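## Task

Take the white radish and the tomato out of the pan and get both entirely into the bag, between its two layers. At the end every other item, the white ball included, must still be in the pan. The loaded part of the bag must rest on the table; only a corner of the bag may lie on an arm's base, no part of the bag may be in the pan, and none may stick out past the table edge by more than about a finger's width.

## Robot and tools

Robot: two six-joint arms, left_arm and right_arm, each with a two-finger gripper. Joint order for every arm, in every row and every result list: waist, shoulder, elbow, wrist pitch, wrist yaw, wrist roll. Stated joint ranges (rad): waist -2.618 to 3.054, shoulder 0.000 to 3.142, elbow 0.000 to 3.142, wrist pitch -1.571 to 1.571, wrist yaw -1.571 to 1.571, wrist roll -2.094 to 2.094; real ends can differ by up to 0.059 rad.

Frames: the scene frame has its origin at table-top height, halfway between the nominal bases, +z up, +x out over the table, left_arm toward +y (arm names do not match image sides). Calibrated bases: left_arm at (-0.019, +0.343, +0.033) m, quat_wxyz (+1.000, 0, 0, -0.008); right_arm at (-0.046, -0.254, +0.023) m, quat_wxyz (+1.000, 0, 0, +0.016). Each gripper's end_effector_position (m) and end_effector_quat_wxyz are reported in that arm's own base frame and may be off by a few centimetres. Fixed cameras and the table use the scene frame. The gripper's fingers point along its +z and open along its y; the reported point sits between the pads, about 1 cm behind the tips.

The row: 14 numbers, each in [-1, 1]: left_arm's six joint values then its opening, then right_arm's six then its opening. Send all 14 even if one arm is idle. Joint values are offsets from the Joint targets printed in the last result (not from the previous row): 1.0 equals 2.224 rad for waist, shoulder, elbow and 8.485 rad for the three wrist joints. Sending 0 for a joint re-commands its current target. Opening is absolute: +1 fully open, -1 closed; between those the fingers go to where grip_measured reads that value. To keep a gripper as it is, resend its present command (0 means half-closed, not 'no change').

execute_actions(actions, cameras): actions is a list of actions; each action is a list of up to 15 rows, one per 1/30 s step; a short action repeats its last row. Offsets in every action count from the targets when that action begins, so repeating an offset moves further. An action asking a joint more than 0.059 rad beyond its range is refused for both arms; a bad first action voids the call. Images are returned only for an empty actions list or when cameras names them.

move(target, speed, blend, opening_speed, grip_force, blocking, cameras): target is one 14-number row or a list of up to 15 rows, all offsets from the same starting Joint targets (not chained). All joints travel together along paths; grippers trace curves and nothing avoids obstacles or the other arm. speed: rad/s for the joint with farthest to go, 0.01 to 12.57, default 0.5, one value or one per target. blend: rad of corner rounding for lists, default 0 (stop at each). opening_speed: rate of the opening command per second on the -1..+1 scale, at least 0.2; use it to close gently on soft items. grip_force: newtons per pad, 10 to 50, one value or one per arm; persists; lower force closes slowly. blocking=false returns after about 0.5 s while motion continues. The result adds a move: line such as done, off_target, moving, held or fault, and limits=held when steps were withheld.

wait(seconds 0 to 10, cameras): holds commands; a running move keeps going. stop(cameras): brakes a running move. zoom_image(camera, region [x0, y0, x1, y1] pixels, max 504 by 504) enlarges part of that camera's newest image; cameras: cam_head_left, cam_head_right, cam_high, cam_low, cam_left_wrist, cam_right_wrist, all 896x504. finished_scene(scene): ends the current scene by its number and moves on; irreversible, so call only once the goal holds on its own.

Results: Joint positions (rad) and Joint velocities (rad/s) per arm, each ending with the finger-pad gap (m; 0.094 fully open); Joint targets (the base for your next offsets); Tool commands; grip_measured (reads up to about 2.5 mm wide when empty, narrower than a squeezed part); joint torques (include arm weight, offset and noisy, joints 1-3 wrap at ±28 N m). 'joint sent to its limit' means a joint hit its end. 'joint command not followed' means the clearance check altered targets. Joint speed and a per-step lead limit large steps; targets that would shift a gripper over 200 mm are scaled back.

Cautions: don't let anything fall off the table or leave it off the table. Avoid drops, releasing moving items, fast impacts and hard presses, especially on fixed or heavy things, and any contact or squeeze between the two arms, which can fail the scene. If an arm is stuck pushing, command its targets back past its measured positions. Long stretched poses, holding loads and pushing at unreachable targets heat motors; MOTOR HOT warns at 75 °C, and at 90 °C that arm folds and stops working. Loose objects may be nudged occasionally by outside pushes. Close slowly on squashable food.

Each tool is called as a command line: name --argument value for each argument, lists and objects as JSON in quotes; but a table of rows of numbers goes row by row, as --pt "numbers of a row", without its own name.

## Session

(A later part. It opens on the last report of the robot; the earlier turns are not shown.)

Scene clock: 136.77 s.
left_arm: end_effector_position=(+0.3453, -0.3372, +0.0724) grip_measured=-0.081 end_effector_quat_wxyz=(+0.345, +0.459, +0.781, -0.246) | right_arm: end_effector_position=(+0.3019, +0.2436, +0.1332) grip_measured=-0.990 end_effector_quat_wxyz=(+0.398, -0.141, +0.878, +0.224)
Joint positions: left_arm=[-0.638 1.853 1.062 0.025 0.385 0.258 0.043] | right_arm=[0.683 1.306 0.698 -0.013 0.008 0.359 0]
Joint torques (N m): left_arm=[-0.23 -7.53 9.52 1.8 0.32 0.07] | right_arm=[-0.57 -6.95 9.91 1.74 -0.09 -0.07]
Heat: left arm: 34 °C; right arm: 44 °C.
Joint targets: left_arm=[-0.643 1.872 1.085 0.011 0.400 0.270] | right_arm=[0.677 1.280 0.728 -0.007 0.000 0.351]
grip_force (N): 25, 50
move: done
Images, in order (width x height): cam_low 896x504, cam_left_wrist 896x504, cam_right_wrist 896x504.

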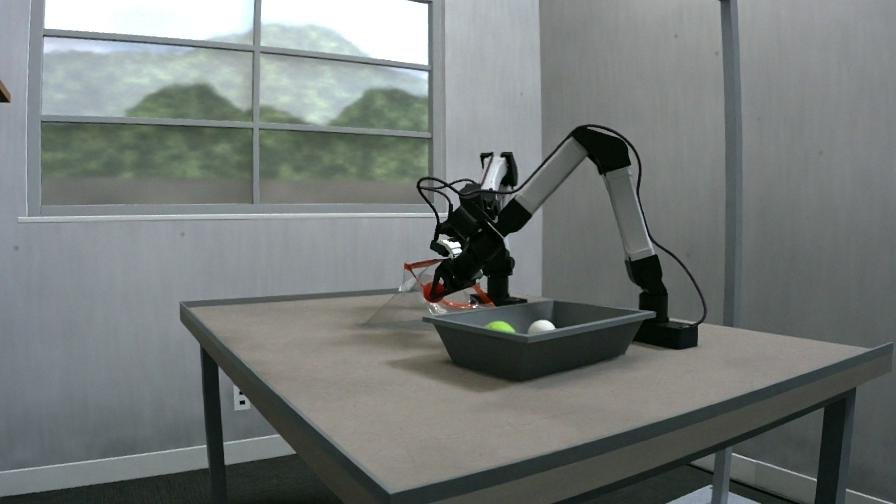

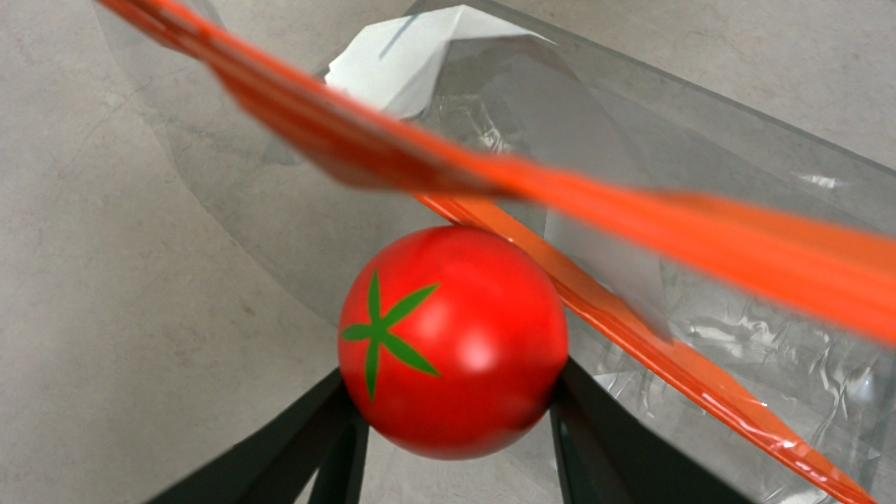

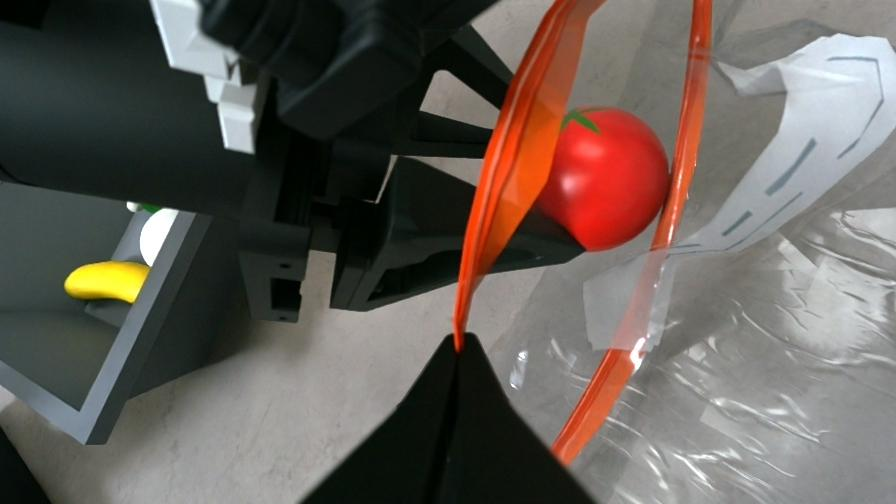

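move --target '[0.0279,-0.0962,-0.0427,-0.01556,0,0,-0.3,0,0,0,0,0,0,-1]' --speed 0.3 --cameras '["cam_left_wrist"]'

move --target '[-0.036,0.0522,0.0558,-0.0005,0,0,-0.3,0,0,0,0,0,0,-1]' --speed 0.2 --cameras '["cam_left_wrist","cam_right_wrist","cam_low"]'

zoom_image --camera "cam_low" --region '[360, 180, 580, 340]'

Scene clock: 139.23 s.
left_arm: end_effector_position=(+0.3338, -0.2999, +0.1028) grip_measured=-0.081 end_effector_quat_wxyz=(+0.342, +0.438, +0.797, -0.236) | right_arm: end_effector_position=(+0.3019, +0.2436, +0.1332) grip_measured=-0.990 end_effector_quat_wxyz=(+0.398, -0.141, +0.878, +0.224)
Joint positions: left_arm=[-0.586 1.681 1.003 -0.106 0.385 0.258 0.043] | right_arm=[0.683 1.306 0.698 -0.013 0.008 0.359 0]
Joint torques (N m): left_arm=[0.65 -9.57 6.42 1.78 0.32 0.07] | right_arm=[-0.54 -6.95 9.89 1.74 -0.09 -0.07]
Heat: left arm: 34 °C; right arm: 44 °C.
Joint targets: left_arm=[-0.580 1.658 0.990 -0.121 0.400 0.270] | right_arm=[0.677 1.280 0.728 -0.007 0.000 0.351]
grip_force (N): 25, 50
move: done
Images, in order (width x height): cam_left_wrist 896x504.

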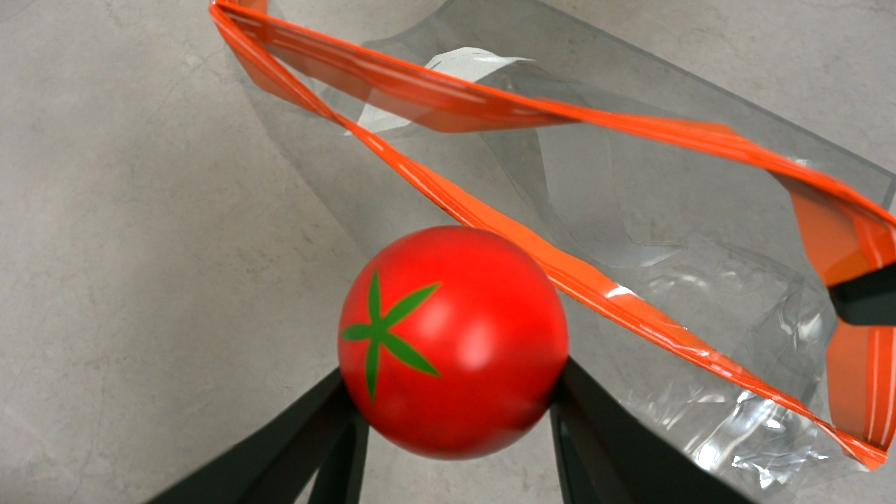

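Scene clock: 140.27 s.
left_arm: end_effector_position=(+0.3291, -0.3362, +0.1033) grip_measured=-0.081 end_effector_quat_wxyz=(+0.336, +0.466, +0.780, -0.248) | right_arm: end_effector_position=(+0.3019, +0.2436, +0.1332) grip_measured=-0.990 end_effector_quat_wxyz=(+0.398, -0.141, +0.878, +0.224)
Joint positions: left_arm=[-0.656 1.757 1.09 -0.112 0.386 0.258 0.043] | right_arm=[0.683 1.306 0.698 -0.013 0.008 0.359 0]
Joint torques (N m): left_arm=[-0.1 -7.12 10.11 1.78 0.31 0.06] | right_arm=[-0.57 -6.94 9.89 1.73 -0.09 -0.07]
Heat: left arm: 34 °C; right arm: 44 °C.
Joint targets: left_arm=[-0.660 1.774 1.114 -0.125 0.400 0.271] | right_arm=[0.677 1.280 0.728 -0.007 0.000 0.351]
grip_force (N): 25, 50
move: done
Images, in order (width x height): cam_low 896x504, cam_left_wrist 896x504, cam_right_wrist 896x504.

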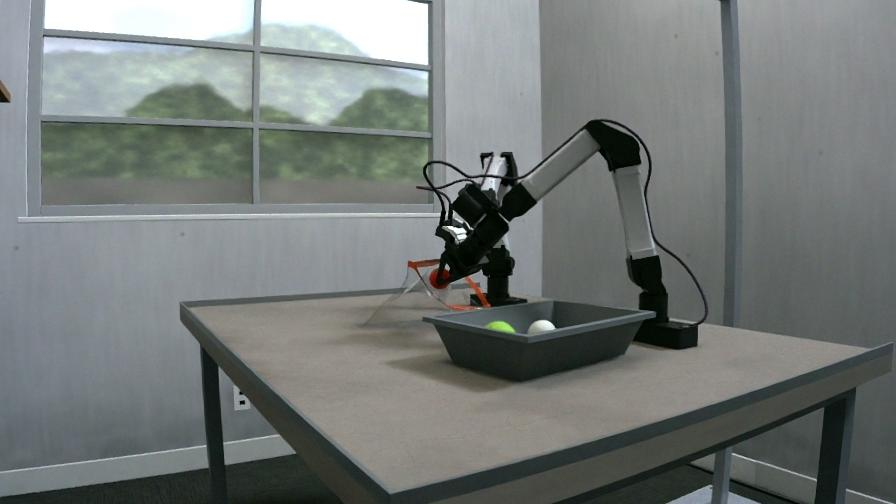

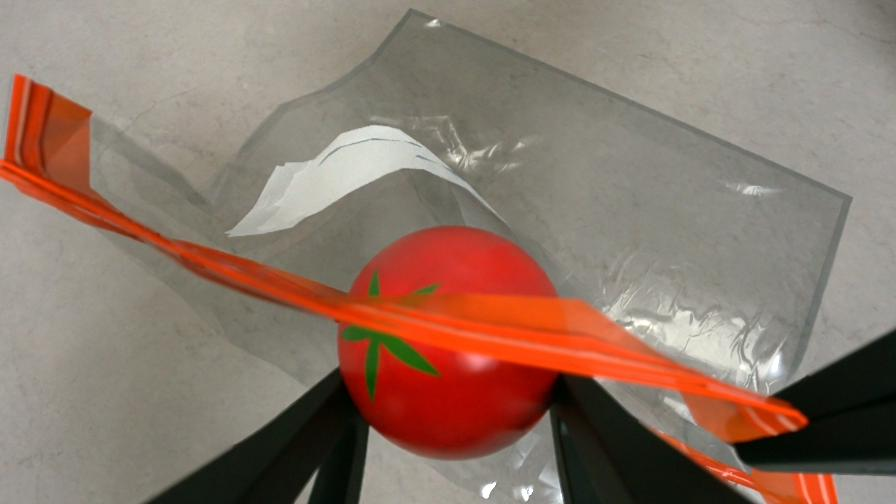

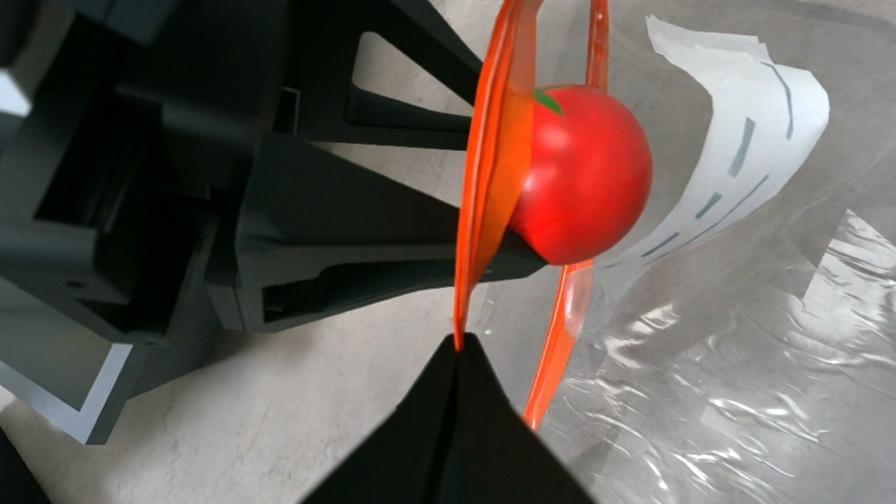

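Scaled by 2.291 from the camera's 896x504 image, which has a finer 1280x720 frame.

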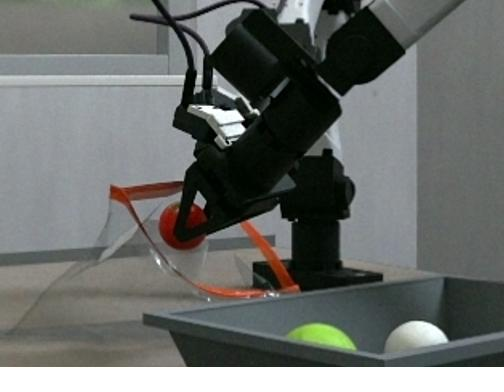

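move --target '[-0.0117,0.0402,0.0222,0.0041,0,0,-0.3,0,0,0,0,0,0,-1]' --speed 0.2 --cameras '["cam_right_wrist","cam_head_left"]'

zoom_image --camera "cam_head_left" --region '[300, 200, 480, 360]'

Scene clock: 141.63 s.
left_arm: end_effector_position=(+0.3316, -0.3524, +0.0836) grip_measured=-0.081 end_effector_quat_wxyz=(+0.320, +0.476, +0.780, -0.250) | right_arm: end_effector_position=(+0.3019, +0.2435, +0.1331) grip_measured=-0.990 end_effector_quat_wxyz=(+0.398, -0.141, +0.878, +0.224)
Joint positions: left_arm=[-0.68 1.846 1.138 -0.1 0.386 0.258 0.043] | right_arm=[0.683 1.306 0.698 -0.014 0.008 0.359 0]
Joint torques (N m): left_arm=[-0.25 -7.82 10.07 1.99 0.33 0.06] | right_arm=[-0.54 -6.93 9.91 1.74 -0.09 -0.07]
Heat: left arm: 34 °C; right arm: 44 °C.
Joint targets: left_arm=[-0.686 1.863 1.163 -0.090 0.400 0.271] | right_arm=[0.677 1.280 0.728 -0.007 0.000 0.351]
grip_force (N): 25, 50
move: done
Images, in order (width x height): cam_head_left 896x504, cam_right_wrist 896x504.

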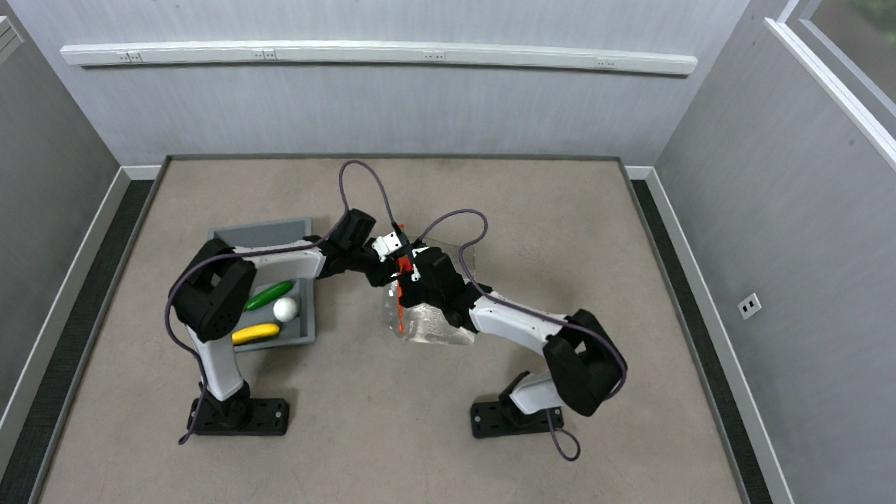

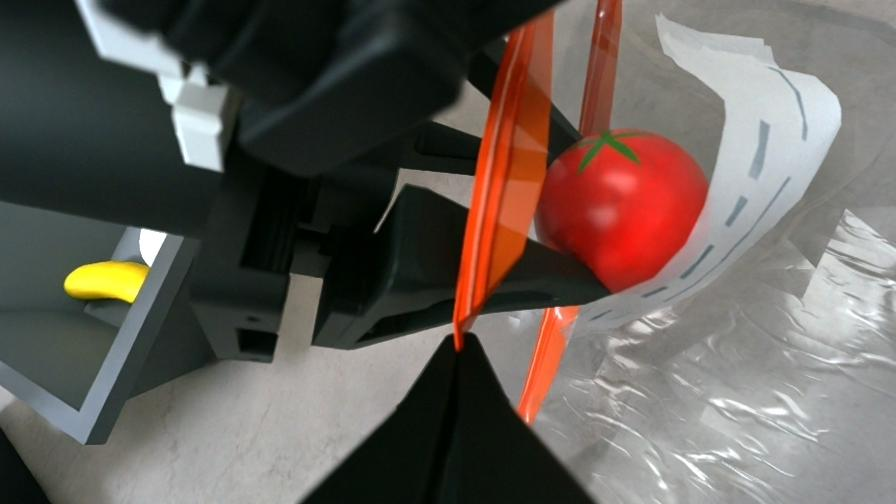

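Scaled by 2.800 from the camera's 896x504 image, which has a finer 1280x720 frame.

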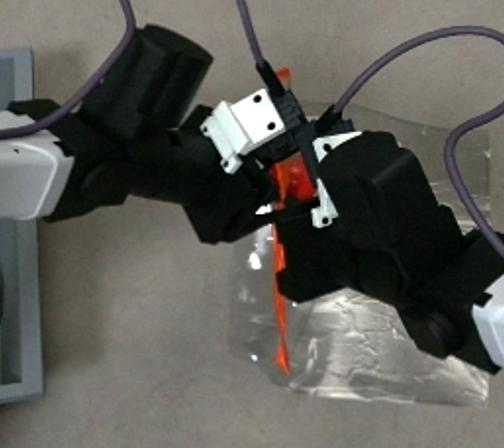

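move --target '[-0.0049,0.0535,-0.0531,0.0248,0,0,-0.3,0,0,0,0,0,0,-1]' --speed 0.2 --cameras '["cam_right_wrist","cam_head_left","cam_left_wrist","cam_low"]'

zoom_image --camera "cam_low" --region '[360, 180, 580, 340]'

Scene clock: 143.90 s.
left_arm: end_effector_position=(+0.3323, -0.3586, +0.0344) grip_measured=-0.081 end_effector_quat_wxyz=(+0.326, +0.479, +0.775, -0.253) | right_arm: end_effector_position=(+0.3005, +0.2424, +0.1307) grip_measured=-0.990 end_effector_quat_wxyz=(+0.393, -0.142, +0.881, +0.221)
Joint positions: left_arm=[-0.689 1.962 1.056 0.115 0.386 0.258 0.043] | right_arm=[0.683 1.306 0.698 -0.026 0.008 0.359 0]
Joint torques (N m): left_arm=[-0.42 -8.02 5.79 2 0.32 0.06] | right_arm=[-0.57 -6.94 9.88 1.85 -0.09 -0.07]
Heat: left arm: 34 °C; right arm: 43 °C.
Joint targets: left_arm=[-0.697 1.982 1.045 0.120 0.400 0.270] | right_arm=[0.677 1.280 0.728 -0.007 0.000 0.351]
grip_force (N): 25, 50
move: done
Images, in order (width x height): cam_head_left 896x504, cam_low 896x504, cam_left_wrist 896x504, cam_right_wrist 896x504.

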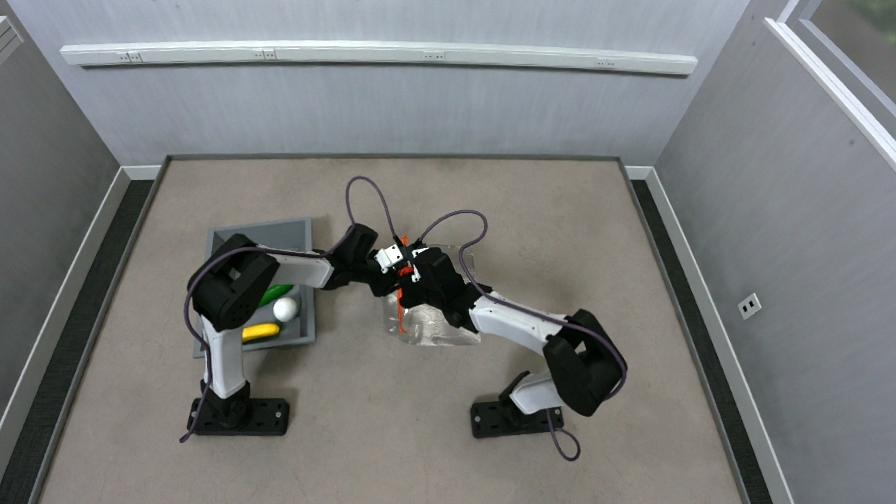

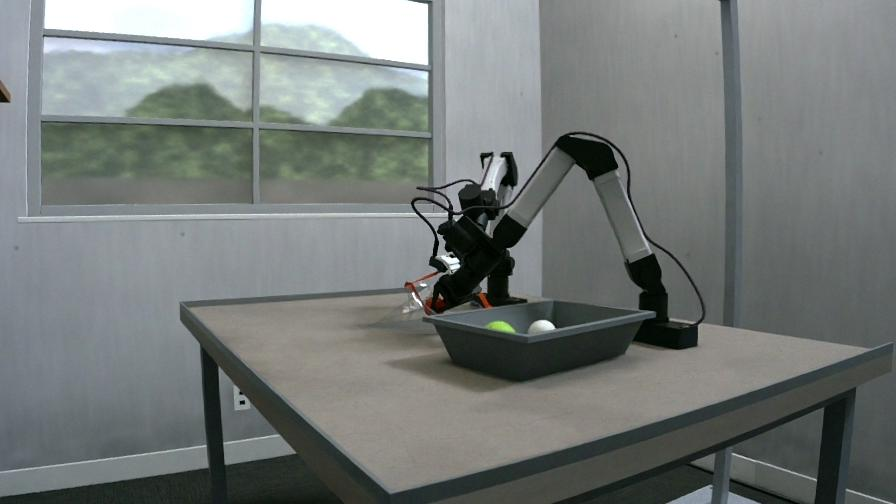

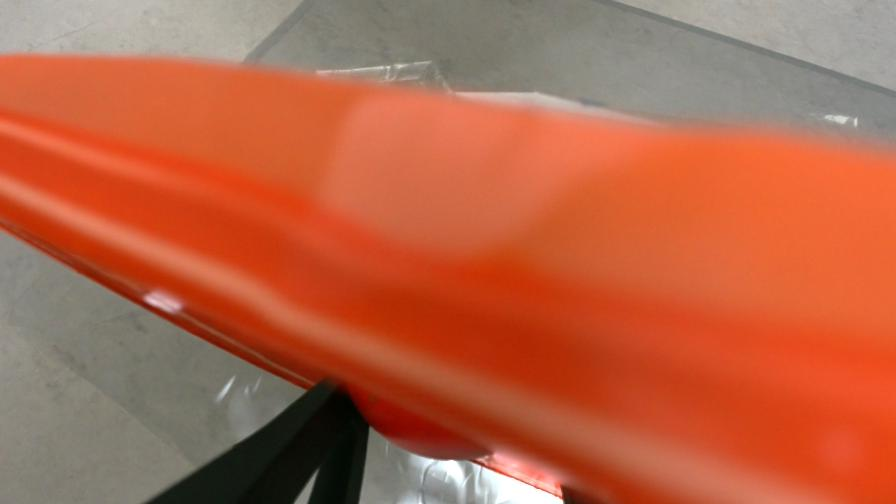

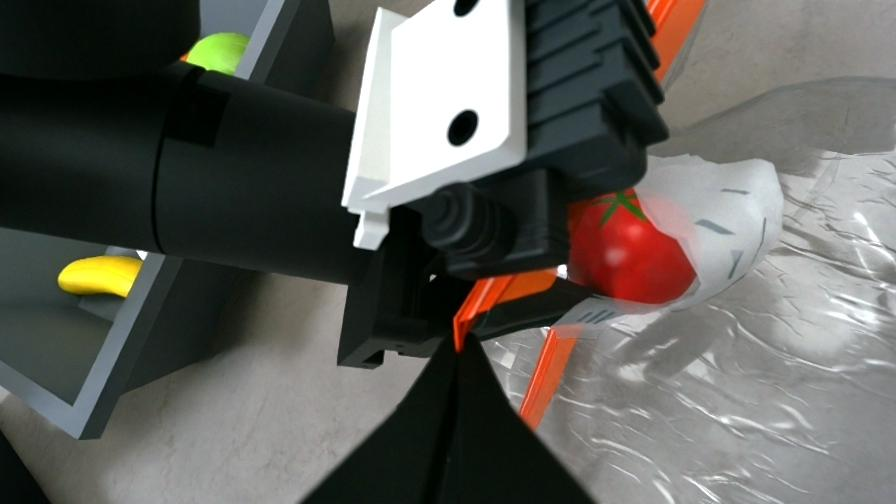

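Scaled by 2.291 from the camera's 896x504 image, which has a finer 1280x720 frame.

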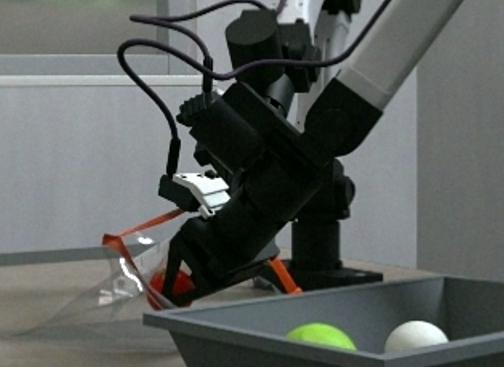

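move --target '[0,0.0319,-0.0148,0.0122,0,0,-0.3,0,0.0472,-0.0576,0.0179,0,0,-1]' --speed 0.15 --cameras '["cam_right_wrist","cam_head_left","cam_left_wrist","cam_low"]'

zoom_image --camera "cam_low" --region '[360, 180, 580, 340]'

Scene clock: 146.23 s.
left_arm: end_effector_position=(+0.3314, -0.3579, +0.0059) grip_measured=-0.081 end_effector_quat_wxyz=(+0.324, +0.479, +0.775, -0.253) | right_arm: end_effector_position=(+0.2985, +0.2408, +0.0945) grip_measured=-0.990 end_effector_quat_wxyz=(+0.388, -0.142, +0.884, +0.218)
Joint positions: left_arm=[-0.689 2.034 1.022 0.216 0.386 0.258 0.043] | right_arm=[0.683 1.375 0.603 0.123 0.008 0.359 0]
Joint torques (N m): left_arm=[-0.39 -8.25 5.44 2 0.32 0.07] | right_arm=[-0.55 -3.97 6.38 1.86 -0.09 -0.07]
Heat: left arm: 34 °C; right arm: 43 °C.
Joint targets: left_arm=[-0.697 2.053 1.012 0.224 0.400 0.270] | right_arm=[0.677 1.384 0.600 0.145 0.000 0.351]
grip_force (N): 25, 50
move: done
Images, in order (width x height): cam_head_left 896x504, cam_low 896x504, cam_left_wrist 896x504, cam_right_wrist 896x504.

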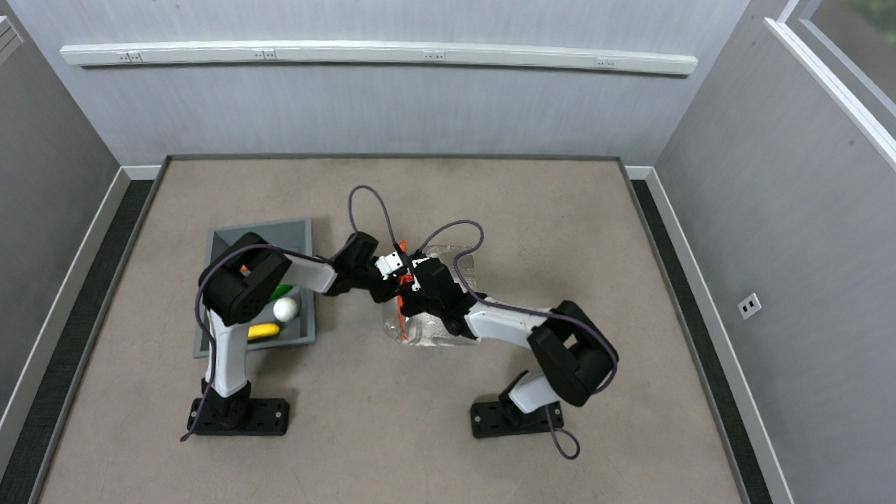

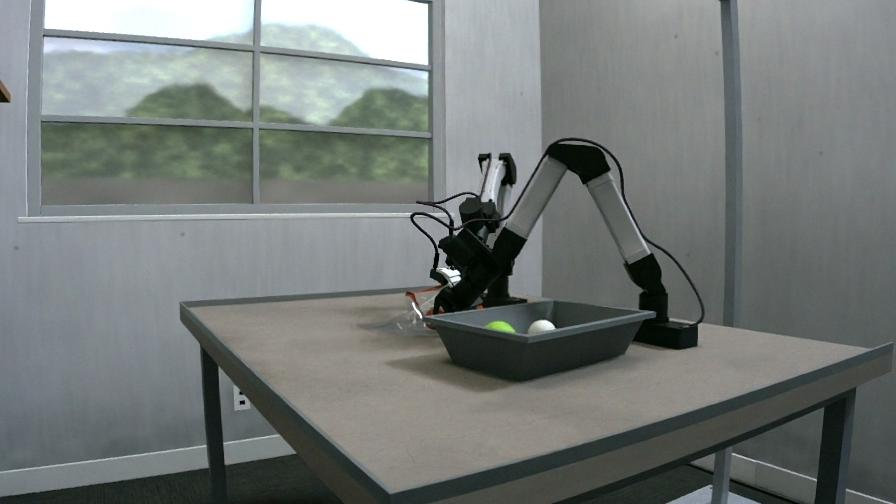

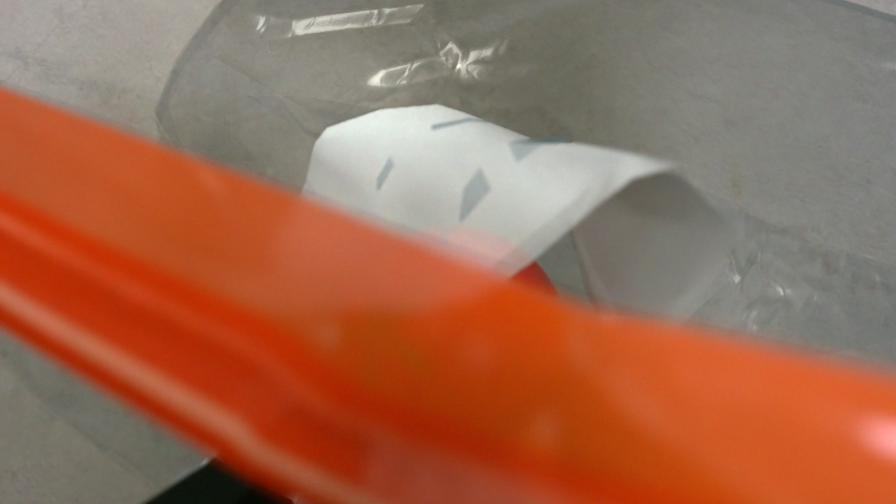

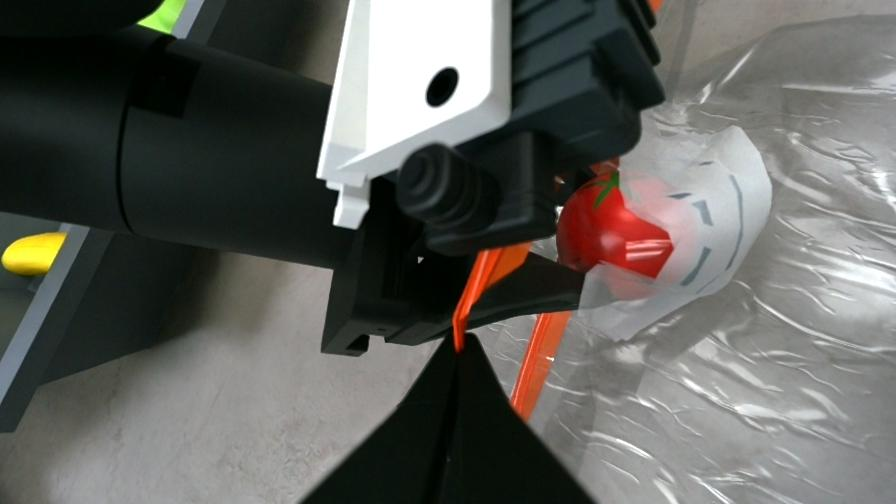

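Scaled by 2.291 from the camera's 896x504 image, which has a finer 1280x720 frame.

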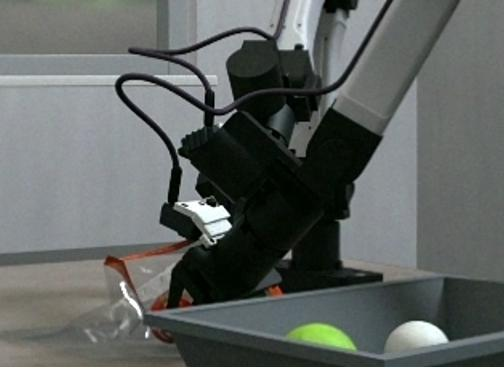

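move --target '[0,0,0,0,0,0,0.35,0,0,0,0,0,0,-1]' --opening_speed 0.5 --cameras '["cam_right_wrist"]'

Scene clock: 147.93 s.
left_arm: end_effector_position=(+0.3317, -0.3581, +0.0062) grip_measured=+0.348 end_effector_quat_wxyz=(+0.325, +0.479, +0.775, -0.253) | right_arm: end_effector_position=(+0.2986, +0.2409, +0.0947) grip_measured=-0.990 end_effector_quat_wxyz=(+0.388, -0.142, +0.884, +0.218)
Joint positions: left_arm=[-0.689 2.034 1.022 0.218 0.386 0.258 0.063] | right_arm=[0.683 1.375 0.603 0.124 0.008 0.359 0]
Joint torques (N m): left_arm=[-0.42 -8.21 5.45 1.99 0.32 0.09] | right_arm=[-0.55 -4 6.35 1.86 -0.09 -0.07]
Heat: left arm: 34 °C; right arm: 42 °C.
Joint targets: left_arm=[-0.697 2.053 1.012 0.224 0.400 0.270] | right_arm=[0.677 1.384 0.600 0.145 0.000 0.351]
grip_force (N): 25, 50
move: done
Images, in order (width x height): cam_right_wrist 896x504.

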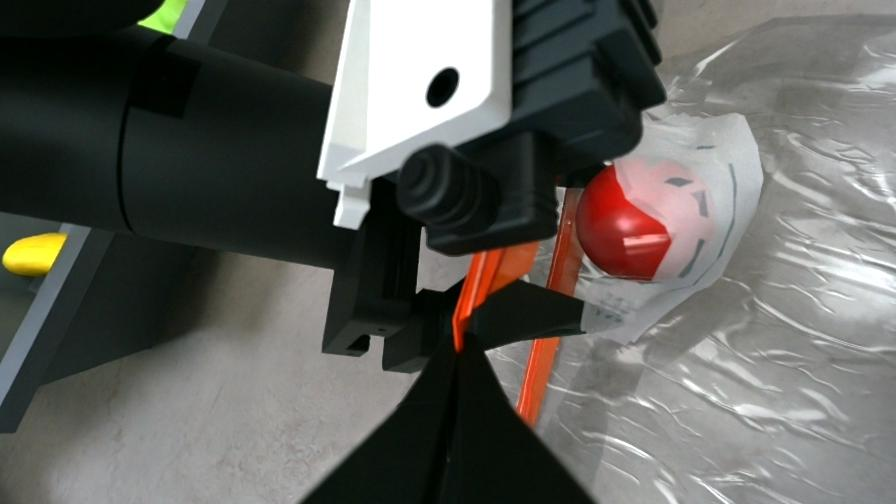

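move --pt "0.0346 -0.1281 -0.0724 -0.011 0 0 0.35 0 0 0 0 0 0 -1" --pt "0.058 -0.25 -0.1187 -0.0308 0 0 0.35 0 0 0 0 0 0 -1" --blend '[0.05,0]' --speed 0.3 --cameras '["cam_right_wrist","cam_left_wrist","cam_head_left","cam_low"]'

zoom_image --camera "cam_low" --region '[360, 180, 580, 340]'

Scene clock: 151.10 s.
left_arm: end_effector_position=(+0.2943, -0.2687, +0.0886) grip_measured=+0.348 end_effector_quat_wxyz=(+0.348, +0.434, +0.797, -0.235) | right_arm: end_effector_position=(+0.2986, +0.2409, +0.0947) grip_measured=-0.990 end_effector_quat_wxyz=(+0.388, -0.143, +0.884, +0.218)
Joint positions: left_arm=[-0.575 1.515 0.761 -0.021 0.386 0.258 0.063] | right_arm=[0.683 1.375 0.603 0.124 0.008 0.359 0]
Joint torques (N m): left_arm=[0.73 -7.49 6.19 1.75 0.3 0.06] | right_arm=[-0.54 -3.97 6.35 1.86 -0.09 -0.07]
Heat: left arm: 34 °C; right arm: 42 °C.
Joint targets: left_arm=[-0.568 1.497 0.748 -0.038 0.400 0.270] | right_arm=[0.677 1.384 0.600 0.145 0.000 0.351]
grip_force (N): 25, 50
move: done
Images, in order (width x height): cam_head_left 896x504, cam_low 896x504, cam_left_wrist 896x504, cam_right_wrist 896x504.

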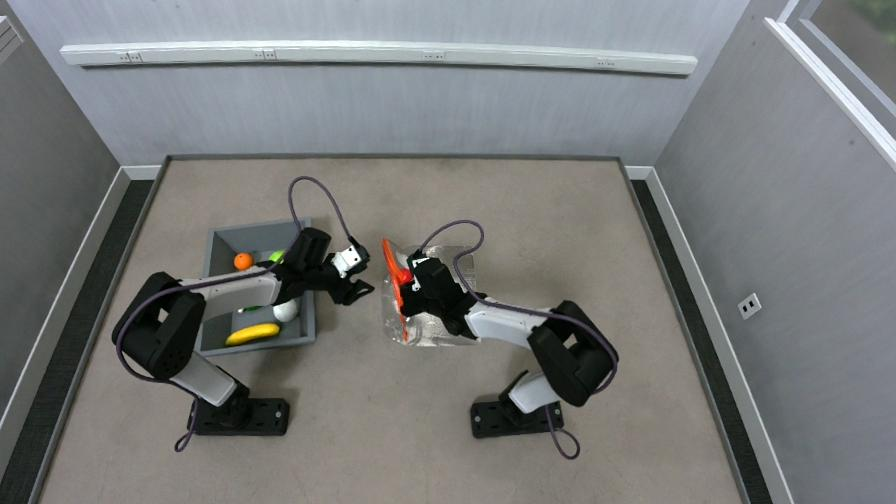

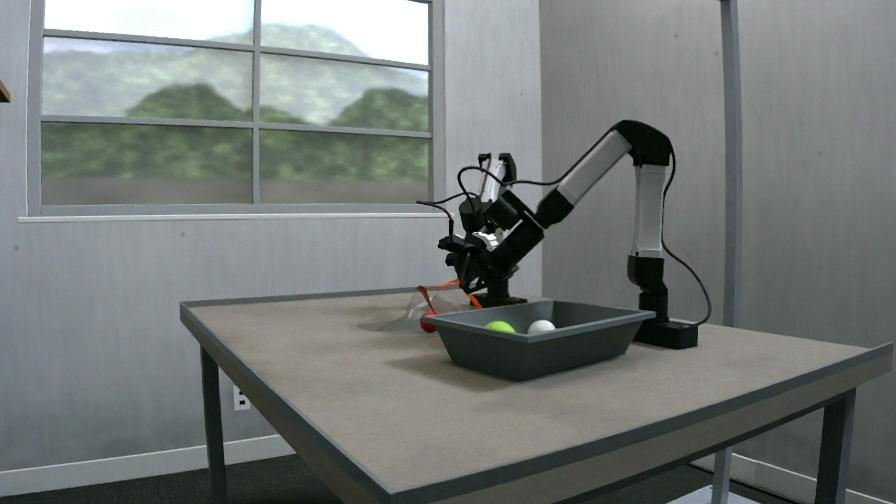

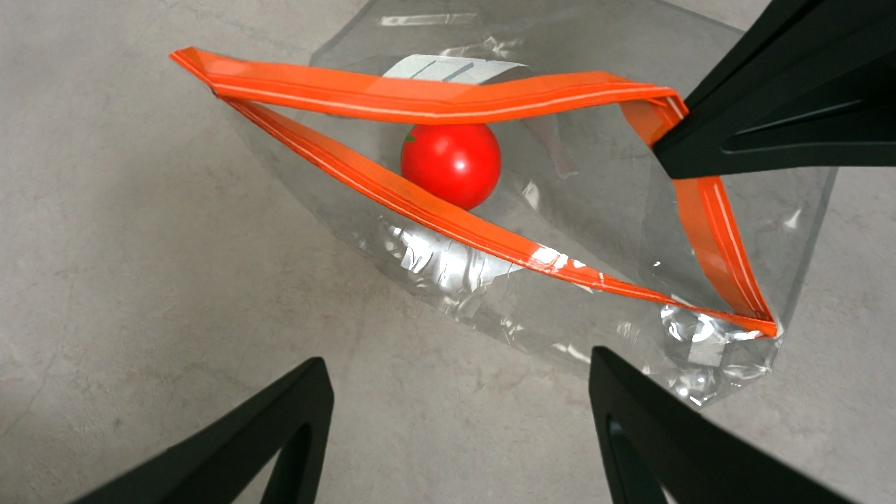

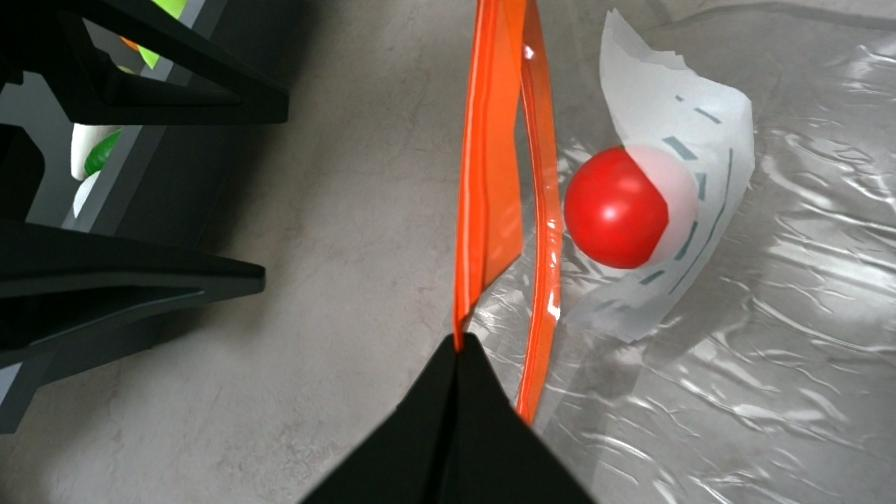

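Scaled by 2.291 from the camera's 896x504 image, which has a finer 1280x720 frame.

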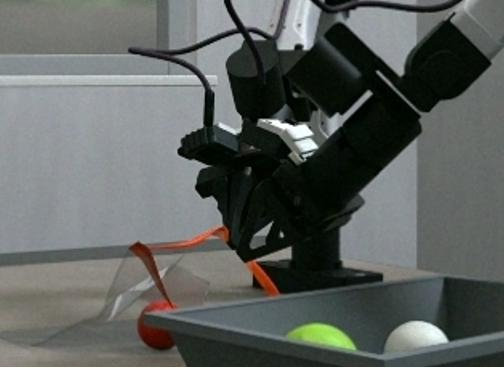

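move --target '[0.3094,-0.2239,0.0628,-0.1028,-0.0471,-0.0318,0.35,0,0,0,0,0,0,-1]' --speed 0.8 --cameras '["cam_right_wrist","cam_left_wrist","cam_head_left","cam_high"]'

Scene clock: 154.13 s.
left_arm: end_effector_position=(+0.2552, +0.0263, +0.1498) grip_measured=+0.348 end_effector_quat_wxyz=(+0.267, -0.046, +0.963, +0.009) | right_arm: end_effector_position=(+0.2986, +0.2409, +0.0947) grip_measured=-0.990 end_effector_quat_wxyz=(+0.388, -0.143, +0.884, +0.218)
Joint positions: left_arm=[0.114 1.003 0.867 -0.894 0.016 0.013 0.063] | right_arm=[0.683 1.375 0.603 0.124 0.008 0.359 0]
Joint torques (N m): left_arm=[0.68 -2.37 9.95 1.43 -0.11 -0.15] | right_arm=[-0.57 -3.96 6.37 1.86 -0.09 -0.07]
Heat: left arm: 34 °C; right arm: 41 °C.
Joint targets: left_arm=[0.120 0.999 0.888 -0.910 0.000 0.000] | right_arm=[0.677 1.384 0.600 0.145 0.000 0.351]
grip_force (N): 25, 50
move: done
Images, in order (width x height): cam_head_left 896x504, cam_high 896x504, cam_left_wrist 896x504, cam_right_wrist 896x504.

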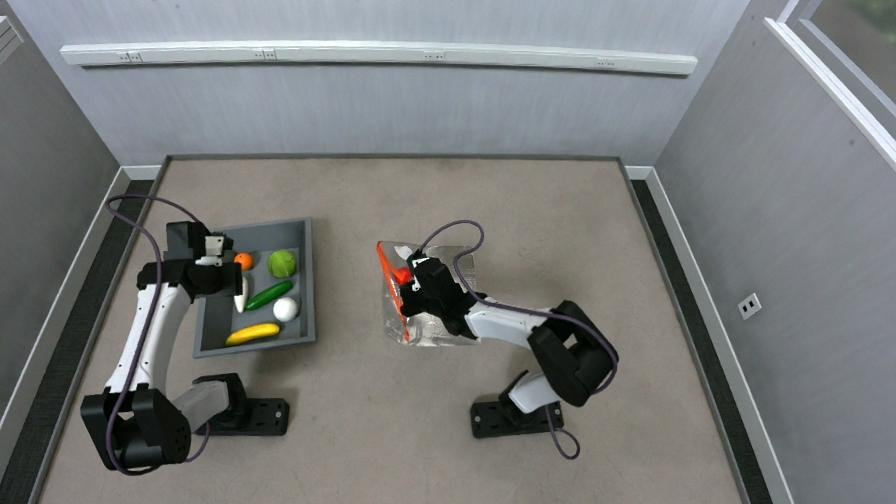

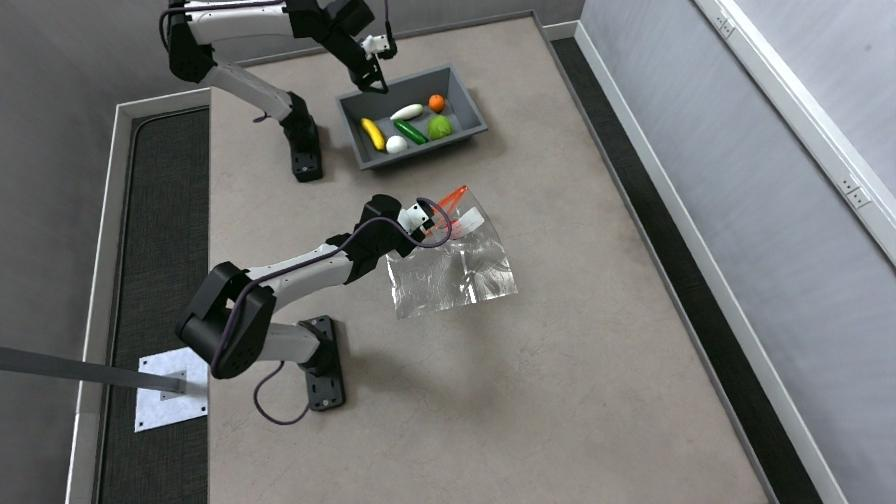

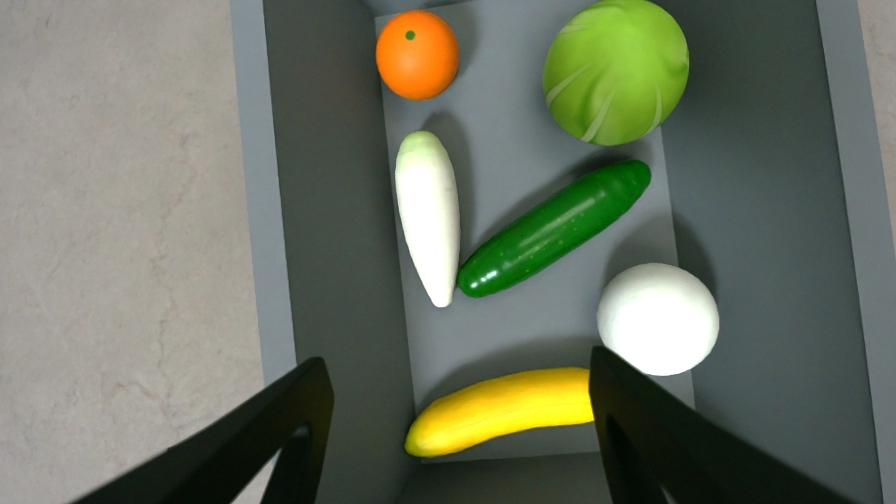

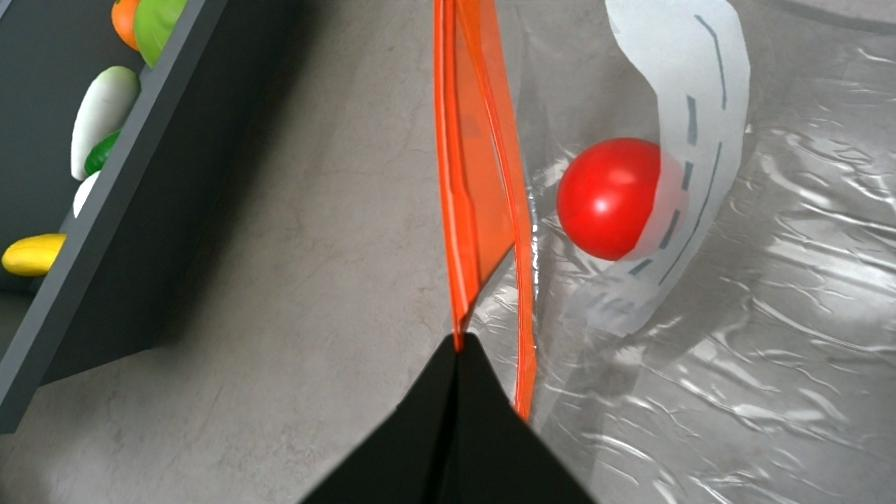

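move --target '[0.0144,0.0985,-0.1075,0.0495,0,-0.0077,0.1,0,0,0,0,0,0,-1]' --speed 0.5 --cameras '["cam_left_wrist"]'

Scene clock: 157.03 s.
left_arm: end_effector_position=(+0.2876, +0.0393, +0.0677) grip_measured=+0.102 end_effector_quat_wxyz=(+0.257, -0.093, +0.962, +0.004) | right_arm: end_effector_position=(+0.2986, +0.2409, +0.0947) grip_measured=-0.990 end_effector_quat_wxyz=(+0.388, -0.143, +0.884, +0.218)
Joint positions: left_arm=[0.145 1.211 0.658 -0.497 0.015 -0.052 0.052] | right_arm=[0.683 1.375 0.603 0.124 0.008 0.359 0]
Joint torques (N m): left_arm=[0.75 -2.95 6.83 1.63 -0.13 -0.16] | right_arm=[-0.55 -3.96 6.37 1.86 -0.09 -0.06]
Heat: left arm: 34 °C; right arm: 40 °C.
Joint targets: left_arm=[0.152 1.218 0.648 -0.490 0.000 -0.065] | right_arm=[0.677 1.384 0.600 0.145 0.000 0.351]
grip_force (N): 25, 50
move: done
Images, in order (width x height): cam_left_wrist 896x504.

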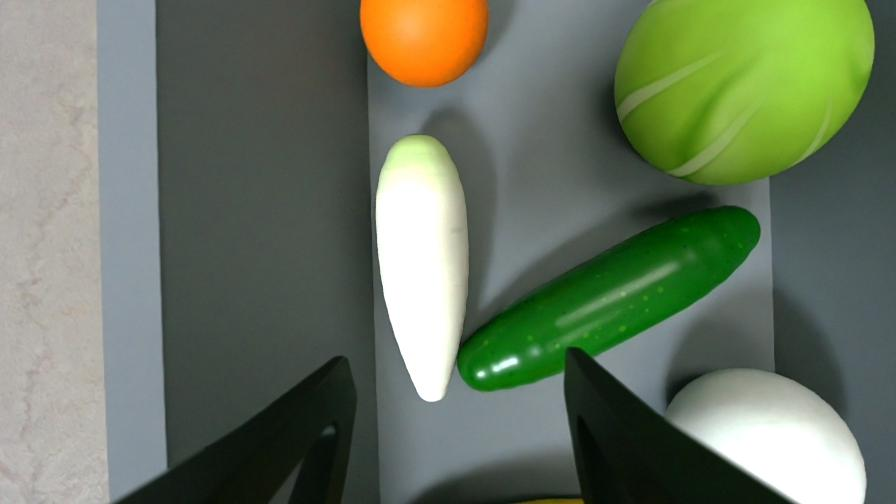

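move --target '[0.0175,0.103,-0.0764,0.0471,0,-0.0052,-0.06,0,0,0,0,0,0,-1]' --speed 0.25 --cameras '["cam_left_wrist"]'

Scene clock: 160.27 s.
left_arm: end_effector_position=(+0.3038, +0.0557, +0.0036) grip_measured=-0.058 end_effector_quat_wxyz=(+0.277, -0.135, +0.951, +0.008) | right_arm: end_effector_position=(+0.2986, +0.2409, +0.0947) grip_measured=-0.990 end_effector_quat_wxyz=(+0.388, -0.143, +0.884, +0.218)
Joint positions: left_arm=[0.186 1.43 0.496 -0.076 0.009 -0.098 0.044] | right_arm=[0.683 1.375 0.603 0.124 0.008 0.359 0]
Joint torques (N m): left_arm=[0.57 -3.12 4.83 1.46 -0.08 -0.14] | right_arm=[-0.55 -3.99 6.38 1.86 -0.09 -0.07]
Heat: left arm: 34 °C; right arm: 40 °C.
Joint targets: left_arm=[0.191 1.447 0.479 -0.090 0.000 -0.109] | right_arm=[0.677 1.384 0.600 0.145 0.000 0.351]
grip_force (N): 25, 50
move: done
Images, in order (width x height): cam_left_wrist 896x504.

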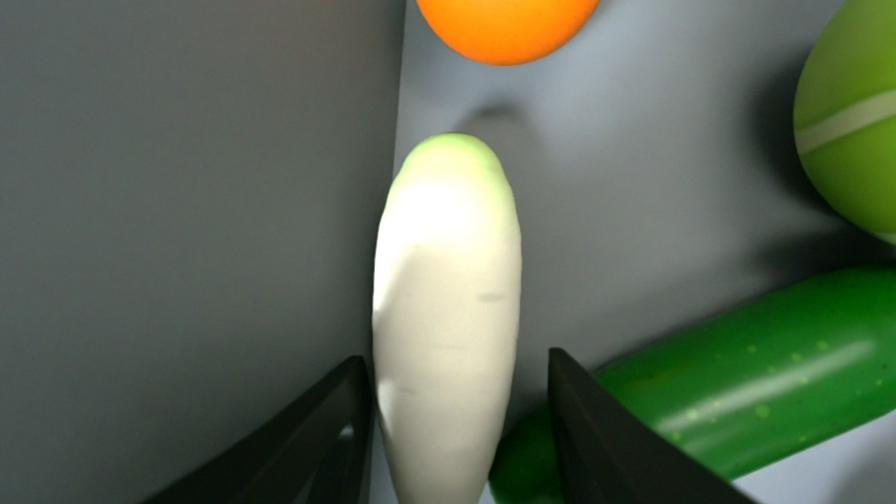

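move --target '[0.001,0.0184,-0.0108,0.0047,0,0,-0.06,0,0,0,0,0,0,-1]' --speed 0.15 --cameras '["cam_left_wrist"]'

Scene clock: 161.60 s.
left_arm: end_effector_position=(+0.3084, +0.0600, -0.0013) grip_measured=-0.059 end_effector_quat_wxyz=(+0.288, -0.140, +0.947, +0.014) | right_arm: end_effector_position=(+0.2986, +0.2409, +0.0947) grip_measured=-0.990 end_effector_quat_wxyz=(+0.388, -0.143, +0.884, +0.218)
Joint positions: left_arm=[0.191 1.462 0.48 -0.004 -0.002 -0.102 0.044] | right_arm=[0.683 1.375 0.603 0.124 0.008 0.359 0]
Joint torques (N m): left_arm=[0.36 -2.59 3.89 1.15 0.02 -0.11] | right_arm=[-0.54 -4 6.37 1.86 -0.09 -0.06]
Heat: left arm: 34 °C; right arm: 39 °C.
Joint targets: left_arm=[0.193 1.488 0.455 -0.050 0.000 -0.109] | right_arm=[0.677 1.384 0.600 0.145 0.000 0.351]
grip_force (N): 25, 50
move: off_target (left_arm); left_arm: the wrist pitch is farthest, 0.046 rad from its target
Images, in order (width x height): cam_left_wrist 896x504.

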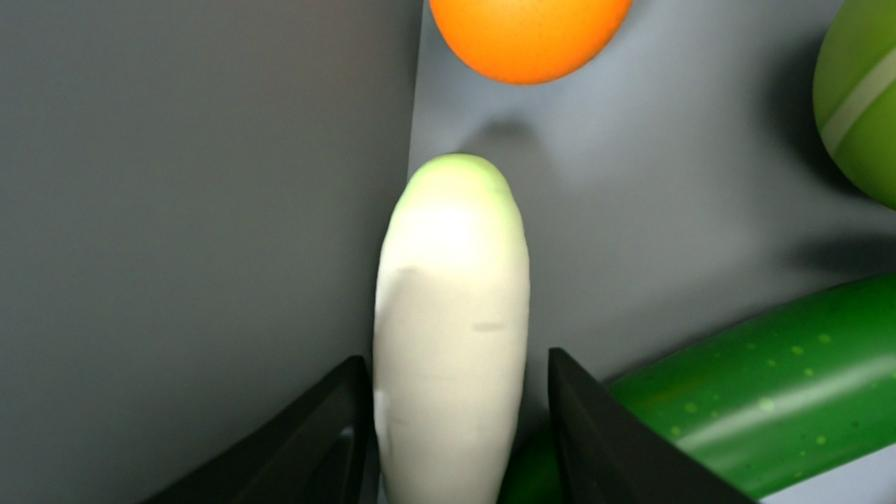

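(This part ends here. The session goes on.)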